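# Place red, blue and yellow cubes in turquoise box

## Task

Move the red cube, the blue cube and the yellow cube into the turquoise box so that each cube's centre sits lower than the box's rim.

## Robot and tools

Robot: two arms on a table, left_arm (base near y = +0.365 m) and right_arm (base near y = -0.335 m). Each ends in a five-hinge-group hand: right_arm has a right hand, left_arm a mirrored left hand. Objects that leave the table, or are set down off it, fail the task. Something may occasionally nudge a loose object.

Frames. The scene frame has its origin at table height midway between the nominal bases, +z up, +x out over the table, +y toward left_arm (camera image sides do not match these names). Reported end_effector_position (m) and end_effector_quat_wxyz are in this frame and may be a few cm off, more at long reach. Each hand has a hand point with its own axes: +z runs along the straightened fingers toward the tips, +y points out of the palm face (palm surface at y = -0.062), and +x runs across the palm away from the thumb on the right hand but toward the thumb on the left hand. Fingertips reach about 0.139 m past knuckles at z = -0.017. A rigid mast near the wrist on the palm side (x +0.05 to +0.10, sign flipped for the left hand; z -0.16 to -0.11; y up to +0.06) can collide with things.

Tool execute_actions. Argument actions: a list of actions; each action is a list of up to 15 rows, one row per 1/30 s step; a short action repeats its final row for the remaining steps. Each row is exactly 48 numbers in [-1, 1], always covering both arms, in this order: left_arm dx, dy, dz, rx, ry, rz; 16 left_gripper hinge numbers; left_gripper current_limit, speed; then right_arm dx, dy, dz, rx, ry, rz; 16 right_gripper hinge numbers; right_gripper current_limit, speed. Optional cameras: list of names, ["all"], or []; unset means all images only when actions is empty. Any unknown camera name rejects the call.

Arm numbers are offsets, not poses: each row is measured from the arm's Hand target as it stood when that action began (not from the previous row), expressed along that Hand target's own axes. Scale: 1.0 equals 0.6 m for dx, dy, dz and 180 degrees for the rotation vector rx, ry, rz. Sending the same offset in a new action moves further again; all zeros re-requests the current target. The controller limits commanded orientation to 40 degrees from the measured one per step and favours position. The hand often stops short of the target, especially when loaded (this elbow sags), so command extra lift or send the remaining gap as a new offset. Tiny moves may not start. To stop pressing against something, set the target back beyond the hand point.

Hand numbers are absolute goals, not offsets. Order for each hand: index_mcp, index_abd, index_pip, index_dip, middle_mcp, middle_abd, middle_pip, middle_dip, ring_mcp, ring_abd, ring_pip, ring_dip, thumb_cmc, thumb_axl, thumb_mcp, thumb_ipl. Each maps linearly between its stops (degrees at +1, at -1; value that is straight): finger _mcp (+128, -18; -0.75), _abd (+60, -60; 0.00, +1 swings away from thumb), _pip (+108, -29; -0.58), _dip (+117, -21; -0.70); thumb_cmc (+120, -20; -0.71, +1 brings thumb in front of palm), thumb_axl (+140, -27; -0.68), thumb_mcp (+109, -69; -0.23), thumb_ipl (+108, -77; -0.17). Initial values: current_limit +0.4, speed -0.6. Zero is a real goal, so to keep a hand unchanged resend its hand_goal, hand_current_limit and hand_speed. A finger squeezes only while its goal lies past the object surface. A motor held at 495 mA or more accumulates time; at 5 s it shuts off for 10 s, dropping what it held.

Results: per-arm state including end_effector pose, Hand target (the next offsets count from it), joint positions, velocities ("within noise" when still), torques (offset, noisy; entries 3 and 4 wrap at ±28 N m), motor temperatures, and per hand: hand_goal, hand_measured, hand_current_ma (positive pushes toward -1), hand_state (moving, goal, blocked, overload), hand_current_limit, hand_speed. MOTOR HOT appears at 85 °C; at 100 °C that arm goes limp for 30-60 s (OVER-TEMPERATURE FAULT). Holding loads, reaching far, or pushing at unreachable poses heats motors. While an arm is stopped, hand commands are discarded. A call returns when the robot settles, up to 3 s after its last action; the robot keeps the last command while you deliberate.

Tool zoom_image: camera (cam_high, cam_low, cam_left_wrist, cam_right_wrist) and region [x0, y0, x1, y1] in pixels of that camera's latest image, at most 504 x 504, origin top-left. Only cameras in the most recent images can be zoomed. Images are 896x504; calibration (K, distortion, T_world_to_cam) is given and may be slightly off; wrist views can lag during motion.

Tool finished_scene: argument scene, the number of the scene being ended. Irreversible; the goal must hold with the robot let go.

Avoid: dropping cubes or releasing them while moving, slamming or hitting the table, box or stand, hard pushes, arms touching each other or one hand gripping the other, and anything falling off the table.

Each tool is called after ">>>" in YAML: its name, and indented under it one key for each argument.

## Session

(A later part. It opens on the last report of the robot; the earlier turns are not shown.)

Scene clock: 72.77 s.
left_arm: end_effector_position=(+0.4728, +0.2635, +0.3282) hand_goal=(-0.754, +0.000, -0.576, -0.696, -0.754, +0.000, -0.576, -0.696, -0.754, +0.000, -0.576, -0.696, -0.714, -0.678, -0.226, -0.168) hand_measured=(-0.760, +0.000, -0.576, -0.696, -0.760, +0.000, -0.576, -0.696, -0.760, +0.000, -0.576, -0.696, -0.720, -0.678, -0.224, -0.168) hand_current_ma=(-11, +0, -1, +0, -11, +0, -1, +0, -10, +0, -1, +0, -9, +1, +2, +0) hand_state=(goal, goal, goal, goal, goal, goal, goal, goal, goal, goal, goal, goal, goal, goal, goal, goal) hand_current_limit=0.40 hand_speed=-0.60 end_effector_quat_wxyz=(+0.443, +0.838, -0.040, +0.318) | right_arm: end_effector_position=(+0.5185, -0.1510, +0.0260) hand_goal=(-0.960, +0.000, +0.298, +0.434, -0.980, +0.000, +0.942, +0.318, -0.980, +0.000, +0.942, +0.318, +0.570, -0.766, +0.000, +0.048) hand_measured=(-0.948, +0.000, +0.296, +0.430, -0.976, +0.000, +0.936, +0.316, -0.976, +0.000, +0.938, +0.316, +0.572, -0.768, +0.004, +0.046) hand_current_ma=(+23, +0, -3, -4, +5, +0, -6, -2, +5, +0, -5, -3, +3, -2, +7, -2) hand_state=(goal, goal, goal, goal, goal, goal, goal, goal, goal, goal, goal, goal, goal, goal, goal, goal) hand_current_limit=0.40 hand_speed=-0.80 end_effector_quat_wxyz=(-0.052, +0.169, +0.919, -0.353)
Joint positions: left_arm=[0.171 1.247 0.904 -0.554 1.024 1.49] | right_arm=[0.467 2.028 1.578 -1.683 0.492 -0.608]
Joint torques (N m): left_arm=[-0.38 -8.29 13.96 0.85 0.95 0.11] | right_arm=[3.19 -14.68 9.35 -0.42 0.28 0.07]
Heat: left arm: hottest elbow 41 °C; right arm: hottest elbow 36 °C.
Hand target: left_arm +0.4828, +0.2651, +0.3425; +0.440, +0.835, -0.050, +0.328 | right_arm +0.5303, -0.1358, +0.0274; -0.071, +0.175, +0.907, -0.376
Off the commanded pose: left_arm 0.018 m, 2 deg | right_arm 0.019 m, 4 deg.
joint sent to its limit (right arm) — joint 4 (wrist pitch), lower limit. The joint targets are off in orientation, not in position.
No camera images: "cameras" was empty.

>>> execute_actions:
  actions:
    - [[0,0,0,0,0,0,-0.754,0,-0.576,-0.696,-0.754,0,-0.576,-0.696,-0.754,0,-0.576,-0.696,-0.714,-0.678,-0.226,-0.168,0.4,-0.6,0,0,0,0,0,0,-0.84,0,0.299,0.435,-0.98,0,0.942,0.319,-0.98,0,0.942,0.319,0.571,-0.766,0.09,0.049,0.4,-0.85]]
    - [[0,0,0,0,0,0,-0.754,0,-0.576,-0.696,-0.754,0,-0.576,-0.696,-0.754,0,-0.576,-0.696,-0.714,-0.678,-0.226,-0.168,0.4,-0.6,0,0,0,0,0,0,-0.80,0,0.299,0.435,-0.98,0,0.942,0.319,-0.98,0,0.942,0.319,0.571,-0.766,0.22,0.049,0.4,-0.85]]
    - [[0,0,0,0,0,0,-0.754,0,-0.576,-0.696,-0.754,0,-0.576,-0.696,-0.754,0,-0.576,-0.696,-0.714,-0.678,-0.226,-0.168,0.4,-0.6,0,0,0,0,0,0,-0.79,0,0.32,0.435,-0.98,0,0.942,0.319,-0.98,0,0.942,0.319,0.571,-0.766,0.35,0.049,0.4,-0.85]]
  cameras: ["cam_right_wrist"]

Scene clock: 74.73 s.
left_arm: end_effector_position=(+0.4728, +0.2635, +0.3282) hand_goal=(-0.754, +0.000, -0.576, -0.696, -0.754, +0.000, -0.576, -0.696, -0.754, +0.000, -0.576, -0.696, -0.714, -0.678, -0.226, -0.168) hand_measured=(-0.760, +0.000, -0.576, -0.696, -0.760, +0.000, -0.576, -0.696, -0.760, +0.000, -0.576, -0.696, -0.720, -0.678, -0.224, -0.168) hand_current_ma=(-11, +0, -1, +0, -11, +0, -1, +0, -10, +0, -1, +0, -9, +1, +2, +0) hand_state=(goal, goal, goal, goal, goal, goal, goal, goal, goal, goal, goal, goal, goal, goal, goal, goal) hand_current_limit=0.40 hand_speed=-0.60 end_effector_quat_wxyz=(+0.443, +0.838, -0.040, +0.318) | right_arm: end_effector_position=(+0.5194, -0.1506, +0.0266) hand_goal=(-0.790, +0.000, +0.320, +0.434, -0.980, +0.000, +0.942, +0.318, -0.980, +0.000, +0.942, +0.318, +0.570, -0.766, +0.350, +0.048) hand_measured=(-0.818, +0.000, +0.292, +0.434, -0.976, +0.000, +0.936, +0.316, -0.976, +0.000, +0.938, +0.316, +0.574, -0.768, +0.172, +0.026) hand_current_ma=(-63, +0, -61, +0, +5, +0, -6, -2, +5, +0, -5, -3, +3, -2, -385, -60) hand_state=(blocked, goal, blocked, goal, goal, goal, goal, goal, goal, goal, goal, goal, goal, goal, blocked, blocked) hand_current_limit=0.40 hand_speed=-0.85 end_effector_quat_wxyz=(-0.051, +0.171, +0.919, -0.352)
Joint positions: left_arm=[0.171 1.247 0.904 -0.554 1.024 1.49] | right_arm=[0.467 2.028 1.58 -1.683 0.492 -0.606]
Joint torques (N m): left_arm=[-0.56 -8.23 14.11 0.81 0.98 0.11] | right_arm=[2.78 -15.21 9.42 -0.55 0.33 0]
Heat: left arm: hottest elbow 41 °C; right arm: hottest elbow 36 °C.
Hand target: left_arm +0.4828, +0.2651, +0.3425; +0.440, +0.835, -0.050, +0.328 | right_arm +0.5304, -0.1358, +0.0274; -0.071, +0.175, +0.907, -0.376
Off the commanded pose: left_arm 0.018 m, 2 deg | right_arm 0.018 m, 4 deg.
joint sent to its limit (right arm) — joint 4 (wrist pitch), lower limit. The joint targets are off in orientation, not in position.
camera_calibration:
cam_right_wrist: T_world_to_cam=[[0.893234, 0.198083, -0.403605, -0.392835], [0.418477, -0.0381468, 0.907426, -0.295505], [0.16435, -0.979443, -0.116967, -0.103349], [0, 0, 0, 1]] pos_world=[0.491541, -0.0346831, 0.0975109]
Images, in order (width x height): cam_right_wrist 896x504.

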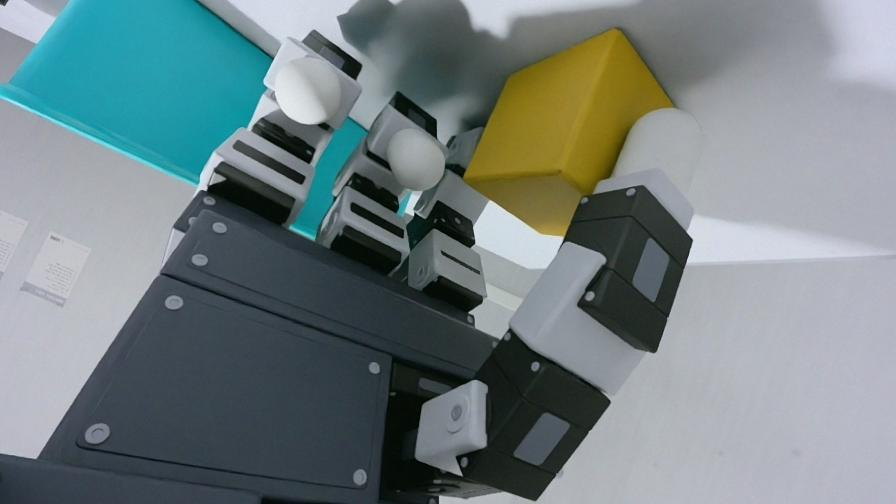

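>>> execute_actions:
  actions:
    - [[0,0,0,0,0,0,-0.754,0,-0.576,-0.696,-0.754,0,-0.576,-0.696,-0.754,0,-0.576,-0.696,-0.714,-0.678,-0.226,-0.168,0.4,-0.6,0,0,0,0,0,0,-0.775,0,0.33,0.435,-0.98,0,0.942,0.319,-0.98,0,0.942,0.319,0.571,-0.766,0.38,0.049,0.4,-0.85]]
    - [[0,0,0,0,0,0,-0.754,0,-0.576,-0.696,-0.754,0,-0.576,-0.696,-0.754,0,-0.576,-0.696,-0.714,-0.678,-0.226,-0.168,0.4,-0.6,-0.01,-0.0174,-0.0298,0,0,0,-0.775,0,0.33,0.435,-0.98,0,0.942,0.319,-0.98,0,0.942,0.319,0.571,-0.766,0.38,0.049,0.4,-0.85]]
    - [[0,0,0,0,0,0,-0.754,0,-0.576,-0.696,-0.754,0,-0.576,-0.696,-0.754,0,-0.576,-0.696,-0.714,-0.678,-0.226,-0.168,0.4,-0.6,0,-0.0236,-0.0236,0,0,0,-0.775,0,0.33,0.435,-0.98,0,0.942,0.319,-0.98,0,0.942,0.319,0.571,-0.766,0.38,0.049,0.4,-0.85]]
  cameras: ["cam_right_wrist"]

Scene clock: 76.73 s.
left_arm: end_effector_position=(+0.4728, +0.2635, +0.3282) hand_goal=(-0.754, +0.000, -0.576, -0.696, -0.754, +0.000, -0.576, -0.696, -0.754, +0.000, -0.576, -0.696, -0.714, -0.678, -0.226, -0.168) hand_measured=(-0.760, +0.000, -0.576, -0.696, -0.760, +0.000, -0.576, -0.696, -0.760, +0.000, -0.576, -0.696, -0.720, -0.678, -0.224, -0.168) hand_current_ma=(-11, +0, -1, +0, -11, +0, -1, +0, -10, +0, -1, +0, -9, +1, +2, +0) hand_state=(goal, goal, goal, goal, goal, goal, goal, goal, goal, goal, goal, goal, goal, goal, goal, goal) hand_current_limit=0.40 hand_speed=-0.60 end_effector_quat_wxyz=(+0.443, +0.838, -0.040, +0.318) | right_arm: end_effector_position=(+0.5229, -0.1472, +0.0397) hand_goal=(-0.776, +0.000, +0.330, +0.434, -0.980, +0.000, +0.942, +0.318, -0.980, +0.000, +0.942, +0.318, +0.570, -0.766, +0.380, +0.048) hand_measured=(-0.818, +0.000, +0.292, +0.428, -0.976, +0.000, +0.936, +0.316, -0.976, +0.000, +0.938, +0.316, +0.574, -0.768, +0.174, +0.026) hand_current_ma=(-109, +0, -90, -9, +5, +0, -6, -2, +5, +0, -5, -3, +4, -2, -385, -62) hand_state=(blocked, goal, blocked, goal, goal, goal, goal, goal, goal, goal, goal, goal, goal, goal, blocked, blocked) hand_current_limit=0.40 hand_speed=-0.85 end_effector_quat_wxyz=(-0.044, +0.165, +0.924, -0.343)
Joint positions: left_arm=[0.171 1.247 0.904 -0.554 1.024 1.49] | right_arm=[0.467 2.007 1.589 -1.683 0.492 -0.627]
Joint torques (N m): left_arm=[-0.26 -8.12 13.9 0.73 0.96 0.13] | right_arm=[2.73 -18.84 9.29 -0.28 0.42 -0.07]
Heat: left arm: hottest elbow 41 °C; right arm: hottest elbow 36 °C.
Hand target: left_arm +0.4828, +0.2651, +0.3425; +0.440, +0.835, -0.050, +0.328 | right_arm +0.5377, -0.1331, +0.0675; -0.071, +0.175, +0.907, -0.376
Off the commanded pose: left_arm 0.018 m, 2 deg | right_arm 0.034 m, 5 deg.
joint sent to its limit (right arm) — joint 4 (wrist pitch), lower limit. The joint targets are off in orientation, not in position.
camera_calibration:
cam_right_wrist: T_world_to_cam=[[0.895161, 0.219379, -0.38802, -0.389849], [0.407001, -0.0473071, 0.912202, -0.304251], [0.181762, -0.974492, -0.131635, -0.106863], [0, 0, 0, 1]] pos_world=[0.492232, -0.0330055, 0.112202]
Images, in order (width x height): cam_right_wrist 896x504.

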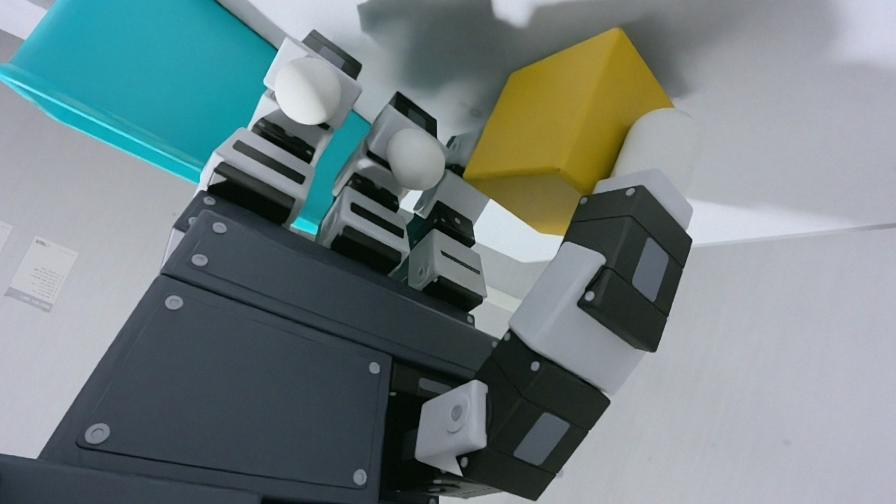

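>>> execute_actions:
  actions:
    - [[0,0,0,0,0,0,-0.754,0,-0.576,-0.696,-0.754,0,-0.576,-0.696,-0.754,0,-0.576,-0.696,-0.714,-0.678,-0.226,-0.168,0.4,-0.6,0,-0.0354,-0.0354,0,0,0,-0.775,0,0.33,0.435,-0.98,0,0.942,0.319,-0.98,0,0.942,0.319,0.571,-0.766,0.38,0.049,0.4,-0.85]]
    - [[0,0,0,0,0,0,-0.754,0,-0.576,-0.696,-0.754,0,-0.576,-0.696,-0.754,0,-0.576,-0.696,-0.714,-0.678,-0.226,-0.168,0.4,-0.6,0,-0.0354,-0.0354,0,0,0,-0.775,0,0.33,0.435,-0.98,0,0.942,0.319,-0.98,0,0.942,0.319,0.571,-0.766,0.38,0.049,0.4,-0.85]]
    - [[0,0,0,0,0,0,-0.754,0,-0.576,-0.696,-0.754,0,-0.576,-0.696,-0.754,0,-0.576,-0.696,-0.714,-0.678,-0.226,-0.168,0.4,-0.6,0,-0.0354,-0.0354,0,0,0,-0.775,0,0.33,0.435,-0.98,0,0.942,0.319,-0.98,0,0.942,0.319,0.571,-0.766,0.38,0.049,0.4,-0.85]]
  cameras: ["cam_high"]

>>> zoom_image:
  camera: "cam_high"
  region: [355, 80, 485, 230]

Scene clock: 80.10 s.
left_arm: end_effector_position=(+0.4728, +0.2635, +0.3282) hand_goal=(-0.754, +0.000, -0.576, -0.696, -0.754, +0.000, -0.576, -0.696, -0.754, +0.000, -0.576, -0.696, -0.714, -0.678, -0.226, -0.168) hand_measured=(-0.760, +0.000, -0.576, -0.696, -0.760, +0.000, -0.576, -0.696, -0.760, +0.000, -0.576, -0.696, -0.720, -0.678, -0.224, -0.168) hand_current_ma=(-11, +0, -1, +0, -11, +0, -1, +0, -10, +0, -1, +0, -9, +1, +2, +0) hand_state=(goal, goal, goal, goal, goal, goal, goal, goal, goal, goal, goal, goal, goal, goal, goal, goal) hand_current_limit=0.40 hand_speed=-0.60 end_effector_quat_wxyz=(+0.443, +0.838, -0.040, +0.318) | right_arm: end_effector_position=(+0.5250, -0.1417, +0.1310) hand_goal=(-0.776, +0.000, +0.330, +0.434, -0.980, +0.000, +0.942, +0.318, -0.980, +0.000, +0.942, +0.318, +0.570, -0.766, +0.380, +0.048) hand_measured=(-0.818, +0.000, +0.292, +0.426, -0.976, +0.000, +0.936, +0.316, -0.976, +0.000, +0.938, +0.316, +0.574, -0.768, +0.174, +0.026) hand_current_ma=(-109, +0, -90, -9, +5, +0, -6, -2, +5, +0, -5, -3, +5, -2, -385, -62) hand_state=(blocked, goal, blocked, goal, goal, goal, goal, goal, goal, goal, goal, goal, goal, goal, blocked, blocked) hand_current_limit=0.40 hand_speed=-0.85 end_effector_quat_wxyz=(+0.015, +0.149, +0.943, -0.298)
Joint positions: left_arm=[0.171 1.247 0.904 -0.554 1.024 1.49] | right_arm=[0.467 1.83 1.589 -1.683 0.503 -0.711]
Joint torques (N m): left_arm=[-0.44 -8.41 14.06 0.88 0.95 0.12] | right_arm=[2.32 -16.73 9.74 0.09 0.49 -0.07]
Heat: left arm: hottest elbow 42 °C; right arm: hottest elbow 37 °C.
Hand target: left_arm +0.4828, +0.2651, +0.3425; +0.440, +0.835, -0.050, +0.328 | right_arm +0.5374, -0.1330, +0.1575; -0.071, +0.175, +0.907, -0.376
Off the commanded pose: left_arm 0.018 m, 2 deg | right_arm 0.031 m, 14 deg.
joint sent to its limit (right arm) — joint 4 (wrist pitch), lower limit. The joint targets are off in orientation, not in position.
Images, in order (width x height): cam_high 896x504.

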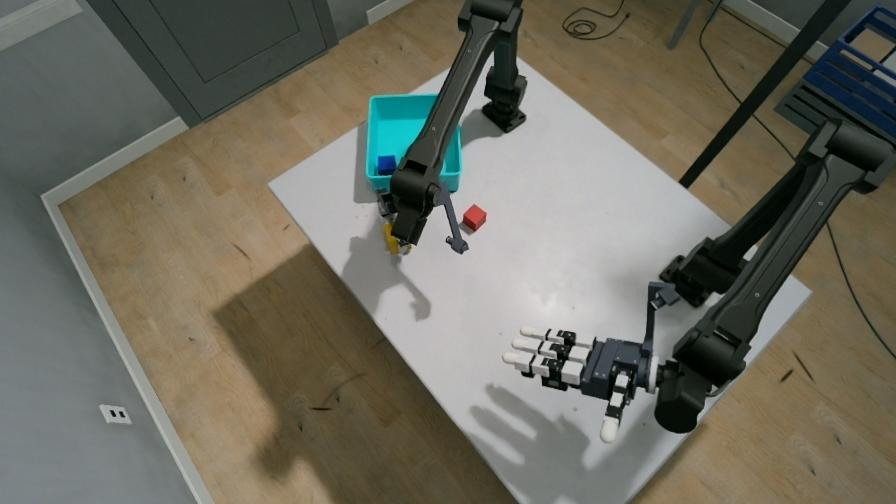

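Scaled by 3.360.

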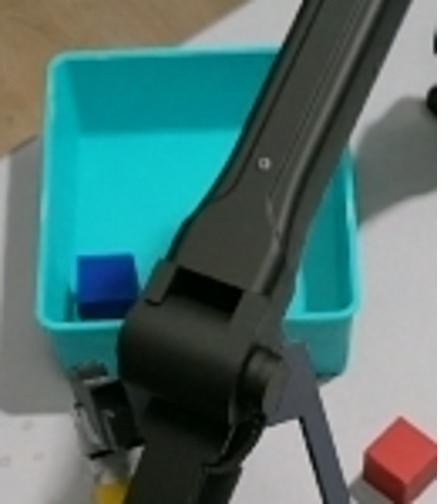

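>>> execute_actions:
  actions:
    - [[0,0,0,0,0,0,-0.754,0,-0.576,-0.696,-0.754,0,-0.576,-0.696,-0.754,0,-0.576,-0.696,-0.714,-0.678,-0.226,-0.168,0.4,-0.6,0.0242,-0.0553,0.0317,0,0.0076,0.0076,-0.775,0,0.33,0.435,-0.98,0,0.942,0.319,-0.98,0,0.942,0.319,0.571,-0.766,0.38,0.049,0.4,-0.85]]
    - [[0,0,0,0,0,0,-0.754,0,-0.576,-0.696,-0.754,0,-0.576,-0.696,-0.754,0,-0.576,-0.696,-0.714,-0.678,-0.226,-0.168,0.4,-0.6,0.0217,-0.0558,0.0322,0,0.0076,0.0076,-0.775,0,0.33,0.435,-0.98,0,0.942,0.319,-0.98,0,0.942,0.319,0.571,-0.766,0.38,0.049,0.4,-0.85]]
    - [[0,0,0,0,0,0,-0.754,0,-0.576,-0.696,-0.754,0,-0.576,-0.696,-0.754,0,-0.576,-0.696,-0.714,-0.678,-0.226,-0.168,0.4,-0.6,0.0195,-0.0445,0.0445,0,0.0076,0.0076,-0.775,0,0.33,0.435,-0.98,0,0.942,0.319,-0.98,0,0.942,0.319,0.571,-0.766,0.38,0.049,0.4,-0.85]]
    - [[0,0,0,0,0,0,-0.754,0,-0.576,-0.696,-0.754,0,-0.576,-0.696,-0.754,0,-0.576,-0.696,-0.714,-0.678,-0.226,-0.168,0.4,-0.6,0.0172,-0.0451,0.0451,0,0.0076,0.0076,-0.775,0,0.33,0.435,-0.98,0,0.942,0.319,-0.98,0,0.942,0.319,0.571,-0.766,0.38,0.049,0.4,-0.85]]
    - [[0,0,0,0,0,0,-0.754,0,-0.576,-0.696,-0.754,0,-0.576,-0.696,-0.754,0,-0.576,-0.696,-0.714,-0.678,-0.226,-0.168,0.4,-0.6,0.0147,-0.0455,0.0455,0,0.0076,0.0076,-0.775,0,0.33,0.435,-0.98,0,0.942,0.319,-0.98,0,0.942,0.319,0.571,-0.766,0.38,0.049,0.4,-0.85]]
    - [[0,0,0,0,0,0,-0.754,0,-0.576,-0.696,-0.754,0,-0.576,-0.696,-0.754,0,-0.576,-0.696,-0.714,-0.678,-0.226,-0.168,0.4,-0.6,0.0122,-0.0459,0.0459,0,0.0076,0.0076,-0.775,0,0.33,0.435,-0.98,0,0.942,0.319,-0.98,0,0.942,0.319,0.571,-0.766,0.38,0.049,0.4,-0.85]]
    - [[0,0,0,0,0,0,-0.754,0,-0.576,-0.696,-0.754,0,-0.576,-0.696,-0.754,0,-0.576,-0.696,-0.714,-0.678,-0.226,-0.168,0.4,-0.6,0.0097,-0.0463,0.0463,0,0.0076,0.0076,-0.775,0,0.33,0.435,-0.98,0,0.942,0.319,-0.98,0,0.942,0.319,0.571,-0.766,0.38,0.049,0.4,-0.85]]
  cameras: ["cam_high","cam_right_wrist"]

>>> zoom_image:
  camera: "cam_high"
  region: [350, 80, 480, 210]

Scene clock: 85.30 s.
left_arm: end_effector_position=(+0.4728, +0.2635, +0.3282) hand_goal=(-0.754, +0.000, -0.576, -0.696, -0.754, +0.000, -0.576, -0.696, -0.754, +0.000, -0.576, -0.696, -0.714, -0.678, -0.226, -0.168) hand_measured=(-0.760, +0.000, -0.576, -0.696, -0.760, +0.000, -0.576, -0.696, -0.760, +0.000, -0.576, -0.696, -0.720, -0.678, -0.224, -0.168) hand_current_ma=(-11, +0, -1, +0, -11, +0, -1, +0, -10, +0, -1, +0, -9, +1, +2, +0) hand_state=(goal, goal, goal, goal, goal, goal, goal, goal, goal, goal, goal, goal, goal, goal, goal, goal) hand_current_limit=0.40 hand_speed=-0.60 end_effector_quat_wxyz=(+0.443, +0.838, -0.040, +0.318) | right_arm: end_effector_position=(+0.3536, -0.3326, +0.1725) hand_goal=(-0.776, +0.000, +0.330, +0.434, -0.980, +0.000, +0.942, +0.318, -0.980, +0.000, +0.942, +0.318, +0.570, -0.766, +0.380, +0.048) hand_measured=(-0.818, +0.000, +0.292, +0.426, -0.976, +0.000, +0.936, +0.316, -0.976, +0.000, +0.938, +0.316, +0.576, -0.768, +0.176, +0.024) hand_current_ma=(-110, +0, -90, -9, +5, +0, -6, -2, +5, +0, -5, -3, +9, -2, -385, -68) hand_state=(blocked, goal, blocked, goal, goal, goal, goal, goal, goal, goal, goal, goal, goal, goal, blocked, blocked) hand_current_limit=0.40 hand_speed=-0.85 end_effector_quat_wxyz=(-0.027, +0.255, +0.919, -0.298)
Joint positions: left_arm=[0.171 1.247 0.904 -0.554 1.024 1.49] | right_arm=[0.164 1.263 1.047 -1.683 0.523 -0.791]
Joint torques (N m): left_arm=[-0.32 -7.77 14.06 0.8 0.95 0.13] | right_arm=[0.79 -8.18 6.5 0.09 0.5 -0.12]
Heat: left arm: hottest elbow 42 °C; right arm: hottest elbow 37 °C.
Hand target: left_arm +0.4828, +0.2651, +0.3425; +0.440, +0.835, -0.050, +0.328 | right_arm +0.3497, -0.3372, +0.1771; -0.115, +0.281, +0.880, -0.365
Off the commanded pose: left_arm 0.018 m, 2 deg | right_arm 0.008 m, 14 deg.
joint sent to its limit (right arm) — joint 4 (wrist pitch), lower limit. The joint targets are off in orientation, not in position.
camera_calibration:
cam_right_wrist: T_world_to_cam=[[0.956302, 0.0930542, -0.277178, -0.228855], [0.289361, -0.165316, 0.942836, -0.368171], [0.0419129, -0.981841, -0.185018, -0.18311], [0, 0, 0, 1]] pos_world=[0.333063, -0.219354, 0.249813]
Images, in order (width x height): cam_high 896x504, cam_right_wrist 896x504.

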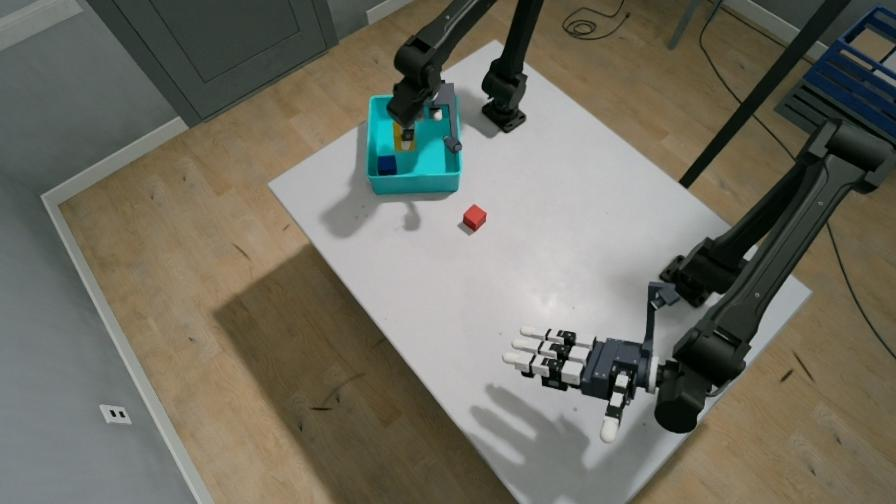

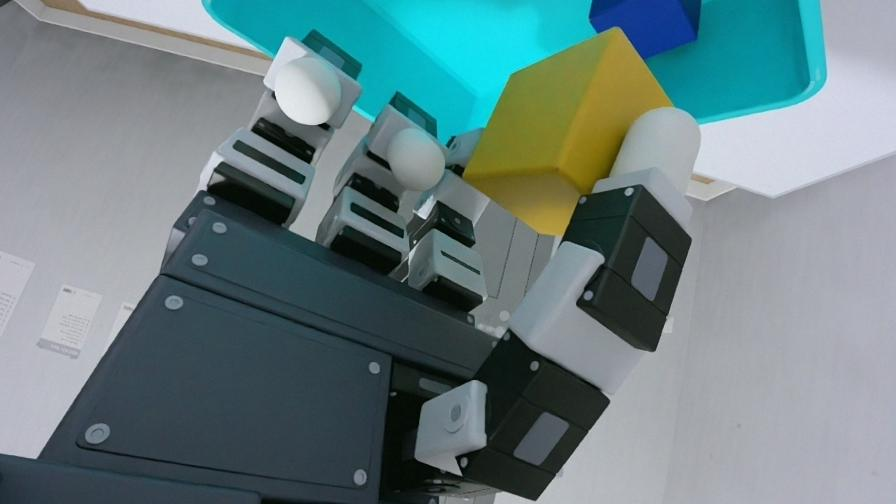

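Scaled by 3.877.

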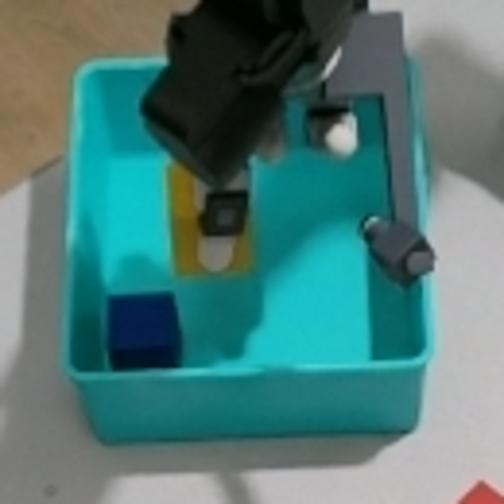

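>>> execute_actions:
  actions:
    - [[0,0,0,0,0,0,-0.754,0,-0.576,-0.696,-0.754,0,-0.576,-0.696,-0.754,0,-0.576,-0.696,-0.714,-0.678,-0.226,-0.168,0.4,-0.6,0.0078,0.0246,0.0414,0,0,0,-0.775,0,0.33,0.435,-0.98,0,0.942,0.319,-0.98,0,0.942,0.319,0.571,-0.766,0.38,0.049,0.4,-0.85]]
    - [[0,0,0,0,0,0,-0.754,0,-0.576,-0.696,-0.754,0,-0.576,-0.696,-0.754,0,-0.576,-0.696,-0.714,-0.678,-0.226,-0.168,0.4,-0.6,0.0078,0.0246,0.0414,0,0,0,-0.775,0,0.33,0.435,-0.98,0,0.942,0.319,-0.98,0,0.942,0.319,0.571,-0.766,0.38,0.049,0.4,-0.85]]
    - [[0,0,0,0,0,0,-0.754,0,-0.576,-0.696,-0.754,0,-0.576,-0.696,-0.754,0,-0.576,-0.696,-0.714,-0.678,-0.226,-0.168,0.4,-0.6,0,0.0283,0.0283,0,0,0,-0.775,0,0.33,0.435,-0.98,0,0.942,0.319,-0.98,0,0.942,0.319,0.571,-0.766,0.38,0.049,0.4,-0.85]]
  cameras: ["cam_high","cam_right_wrist"]

>>> zoom_image:
  camera: "cam_high"
  region: [350, 80, 480, 210]

Scene clock: 87.57 s.
left_arm: end_effector_position=(+0.4728, +0.2635, +0.3282) hand_goal=(-0.754, +0.000, -0.576, -0.696, -0.754, +0.000, -0.576, -0.696, -0.754, +0.000, -0.576, -0.696, -0.714, -0.678, -0.226, -0.168) hand_measured=(-0.760, +0.000, -0.576, -0.696, -0.760, +0.000, -0.576, -0.696, -0.760, +0.000, -0.576, -0.696, -0.720, -0.678, -0.224, -0.168) hand_current_ma=(-11, +0, -1, +0, -11, +0, -1, +0, -10, +0, -1, +0, -9, +1, +2, +0) hand_state=(goal, goal, goal, goal, goal, goal, goal, goal, goal, goal, goal, goal, goal, goal, goal, goal) hand_current_limit=0.40 hand_speed=-0.60 end_effector_quat_wxyz=(+0.443, +0.838, -0.040, +0.318) | right_arm: end_effector_position=(+0.3357, -0.3462, +0.0993) hand_goal=(-0.776, +0.000, +0.330, +0.434, -0.980, +0.000, +0.942, +0.318, -0.980, +0.000, +0.942, +0.318, +0.570, -0.766, +0.380, +0.048) hand_measured=(-0.818, +0.000, +0.292, +0.426, -0.976, +0.000, +0.936, +0.316, -0.976, +0.000, +0.938, +0.316, +0.576, -0.768, +0.176, +0.024) hand_current_ma=(-110, +0, -90, -10, +5, +0, -6, -2, +5, +0, -5, -3, +9, -2, -385, -68) hand_state=(blocked, goal, blocked, goal, goal, goal, goal, goal, goal, goal, goal, goal, goal, goal, blocked, blocked) hand_current_limit=0.40 hand_speed=-0.85 end_effector_quat_wxyz=(-0.106, +0.281, +0.886, -0.354)
Joint positions: left_arm=[0.171 1.247 0.904 -0.554 1.024 1.49] | right_arm=[0.164 1.433 0.973 -1.683 0.528 -0.649]
Joint torques (N m): left_arm=[-0.5 -8.18 13.81 0.84 0.95 0.13] | right_arm=[3.25 -7.41 5.81 -0.1 0.37 0.08]
Heat: left arm: hottest elbow 42 °C; right arm: hottest elbow 36 °C.
Hand target: left_arm +0.4828, +0.2651, +0.3425; +0.440, +0.835, -0.050, +0.328 | right_arm +0.3340, -0.3435, +0.0971; -0.115, +0.281, +0.880, -0.365
Off the commanded pose: left_arm 0.018 m, 2 deg | right_arm 0.004 m, 2 deg.
joint sent to its limit (right arm) — joint 4 (wrist pitch), lower limit. The joint targets still meet the commanded pose.
camera_calibration:
cam_right_wrist: T_world_to_cam=[[0.902112, -0.0382244, -0.429806, -0.242873], [0.422268, -0.126758, 0.897564, -0.323003], [-0.0887902, -0.991197, -0.0982089, -0.177156], [0, 0, 0, 1]] pos_world=[0.339763, -0.225823, 0.168129]
Images, in order (width x height): cam_high 896x504, cam_right_wrist 896x504.

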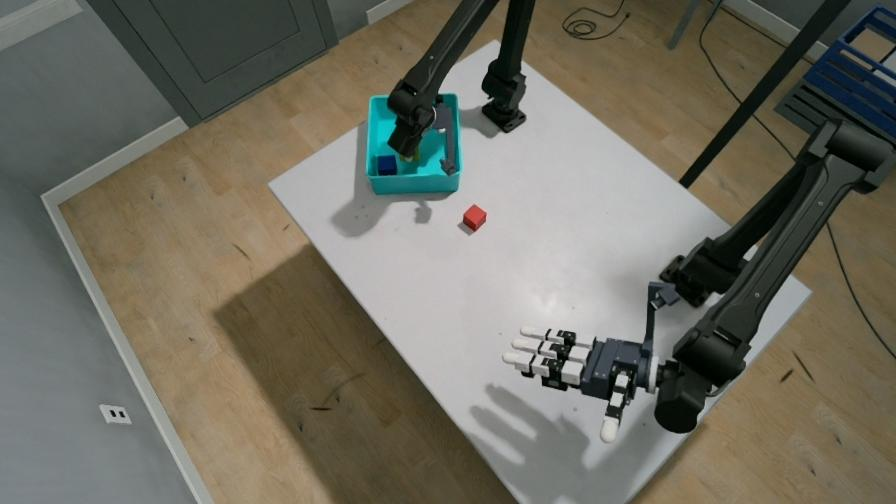

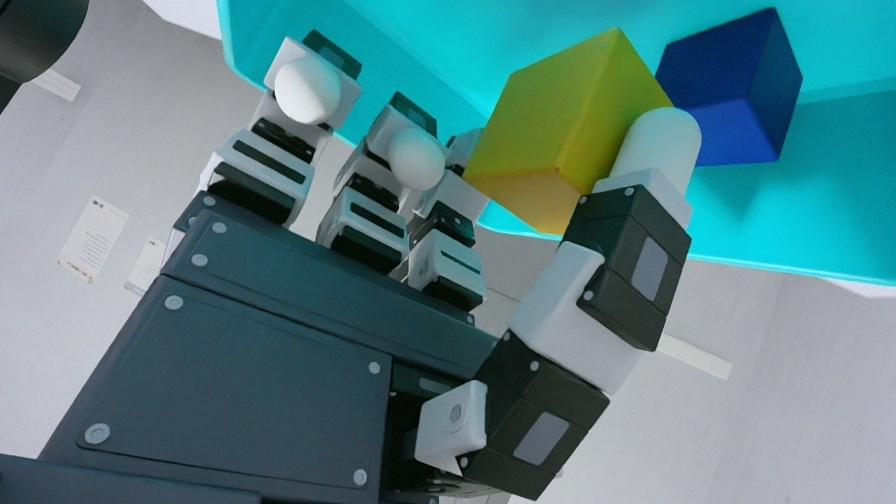

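Scaled by 3.877.

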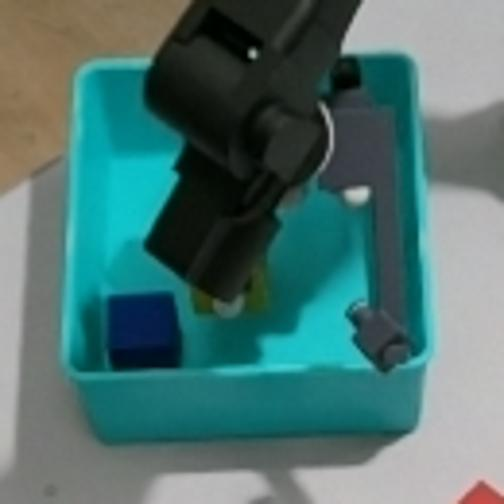

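>>> execute_actions:
  actions:
    - [[0,0,0,0,0,0,-0.754,0,-0.576,-0.696,-0.754,0,-0.576,-0.696,-0.754,0,-0.576,-0.696,-0.714,-0.678,-0.226,-0.168,0.4,-0.6,0,0.0425,0.0283,0,0,0,-0.775,0,0.33,0.435,-0.98,0,0.942,0.319,-0.98,0,0.942,0.319,0.571,-0.766,0.38,0.049,0.4,-0.85]]
    - [[0,0,0,0,0,0,-0.754,0,-0.576,-0.696,-0.754,0,-0.576,-0.696,-0.754,0,-0.576,-0.696,-0.714,-0.678,-0.226,-0.168,0.4,-0.6,0,0.0236,0.0236,0,0,0,-0.775,0,0.33,0.435,-0.98,0,0.942,0.319,-0.98,0,0.942,0.319,0.571,-0.766,0.38,0.049,0.4,-0.85]]
  cameras: ["cam_high","cam_right_wrist"]

>>> zoom_image:
  camera: "cam_high"
  region: [350, 80, 480, 210]

Scene clock: 89.20 s.
left_arm: end_effector_position=(+0.4728, +0.2635, +0.3282) hand_goal=(-0.754, +0.000, -0.576, -0.696, -0.754, +0.000, -0.576, -0.696, -0.754, +0.000, -0.576, -0.696, -0.714, -0.678, -0.226, -0.168) hand_measured=(-0.760, +0.000, -0.576, -0.696, -0.760, +0.000, -0.576, -0.696, -0.760, +0.000, -0.576, -0.696, -0.720, -0.678, -0.224, -0.168) hand_current_ma=(-11, +0, -1, +0, -11, +0, -1, +0, -10, +0, -1, +0, -9, +1, +2, +0) hand_state=(goal, goal, goal, goal, goal, goal, goal, goal, goal, goal, goal, goal, goal, goal, goal, goal) hand_current_limit=0.40 hand_speed=-0.60 end_effector_quat_wxyz=(+0.443, +0.838, -0.040, +0.318) | right_arm: end_effector_position=(+0.3370, -0.3427, +0.0515) hand_goal=(-0.776, +0.000, +0.330, +0.434, -0.980, +0.000, +0.942, +0.318, -0.980, +0.000, +0.942, +0.318, +0.570, -0.766, +0.380, +0.048) hand_measured=(-0.818, +0.000, +0.292, +0.426, -0.976, +0.000, +0.936, +0.316, -0.976, +0.000, +0.938, +0.316, +0.576, -0.768, +0.176, +0.024) hand_current_ma=(-110, +0, -90, -10, +5, +0, -6, -2, +5, +0, -5, -3, +9, -2, -385, -68) hand_state=(blocked, goal, blocked, goal, goal, goal, goal, goal, goal, goal, goal, goal, goal, goal, blocked, blocked) hand_current_limit=0.40 hand_speed=-0.85 end_effector_quat_wxyz=(-0.118, +0.283, +0.881, -0.362)
Joint positions: left_arm=[0.171 1.247 0.904 -0.554 1.024 1.49] | right_arm=[0.176 1.53 0.928 -1.58 0.52 -0.62]
Joint torques (N m): left_arm=[-0.73 -7.94 13.94 0.91 0.91 0.16] | right_arm=[3.02 -8 5.14 0.14 0.36 0.04]
Heat: left arm: hottest elbow 42 °C; right arm: hottest elbow 36 °C.
Hand target: left_arm +0.4828, +0.2651, +0.3425; +0.440, +0.835, -0.050, +0.328 | right_arm +0.3376, -0.3386, +0.0471; -0.115, +0.281, +0.880, -0.365
Off the commanded pose: left_arm 0.018 m, 2 deg | right_arm 0.006 m, 1 deg.
camera_calibration:
cam_right_wrist: T_world_to_cam=[[0.890696, -0.0550153, -0.451259, -0.26513], [0.442419, -0.123351, 0.888285, -0.285422], [-0.104533, -0.990837, -0.0855288, -0.173604], [0, 0, 0, 1]] pos_world=[0.344279, -0.221807, 0.119046]
Images, in order (width x height): cam_high 896x504, cam_right_wrist 896x504.

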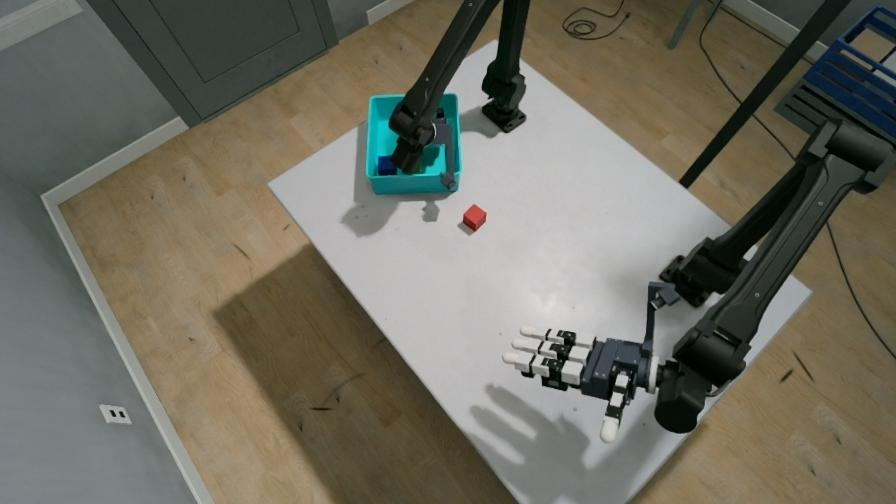

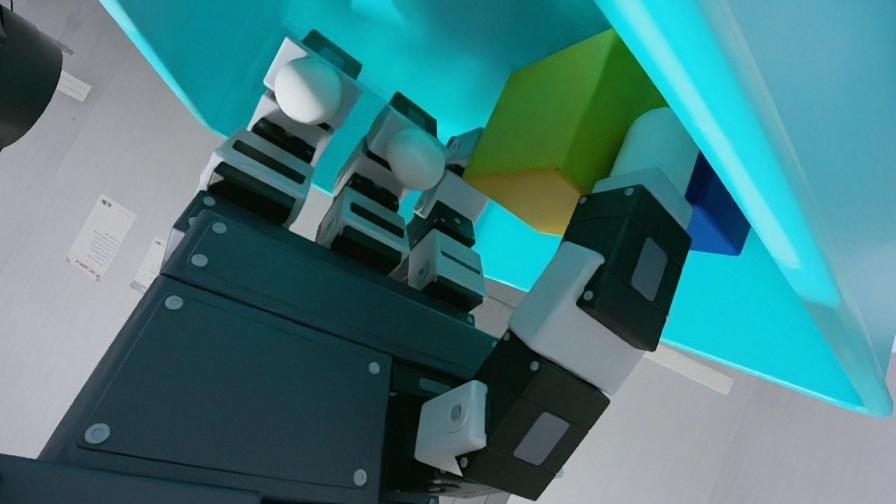

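Scaled by 3.877.

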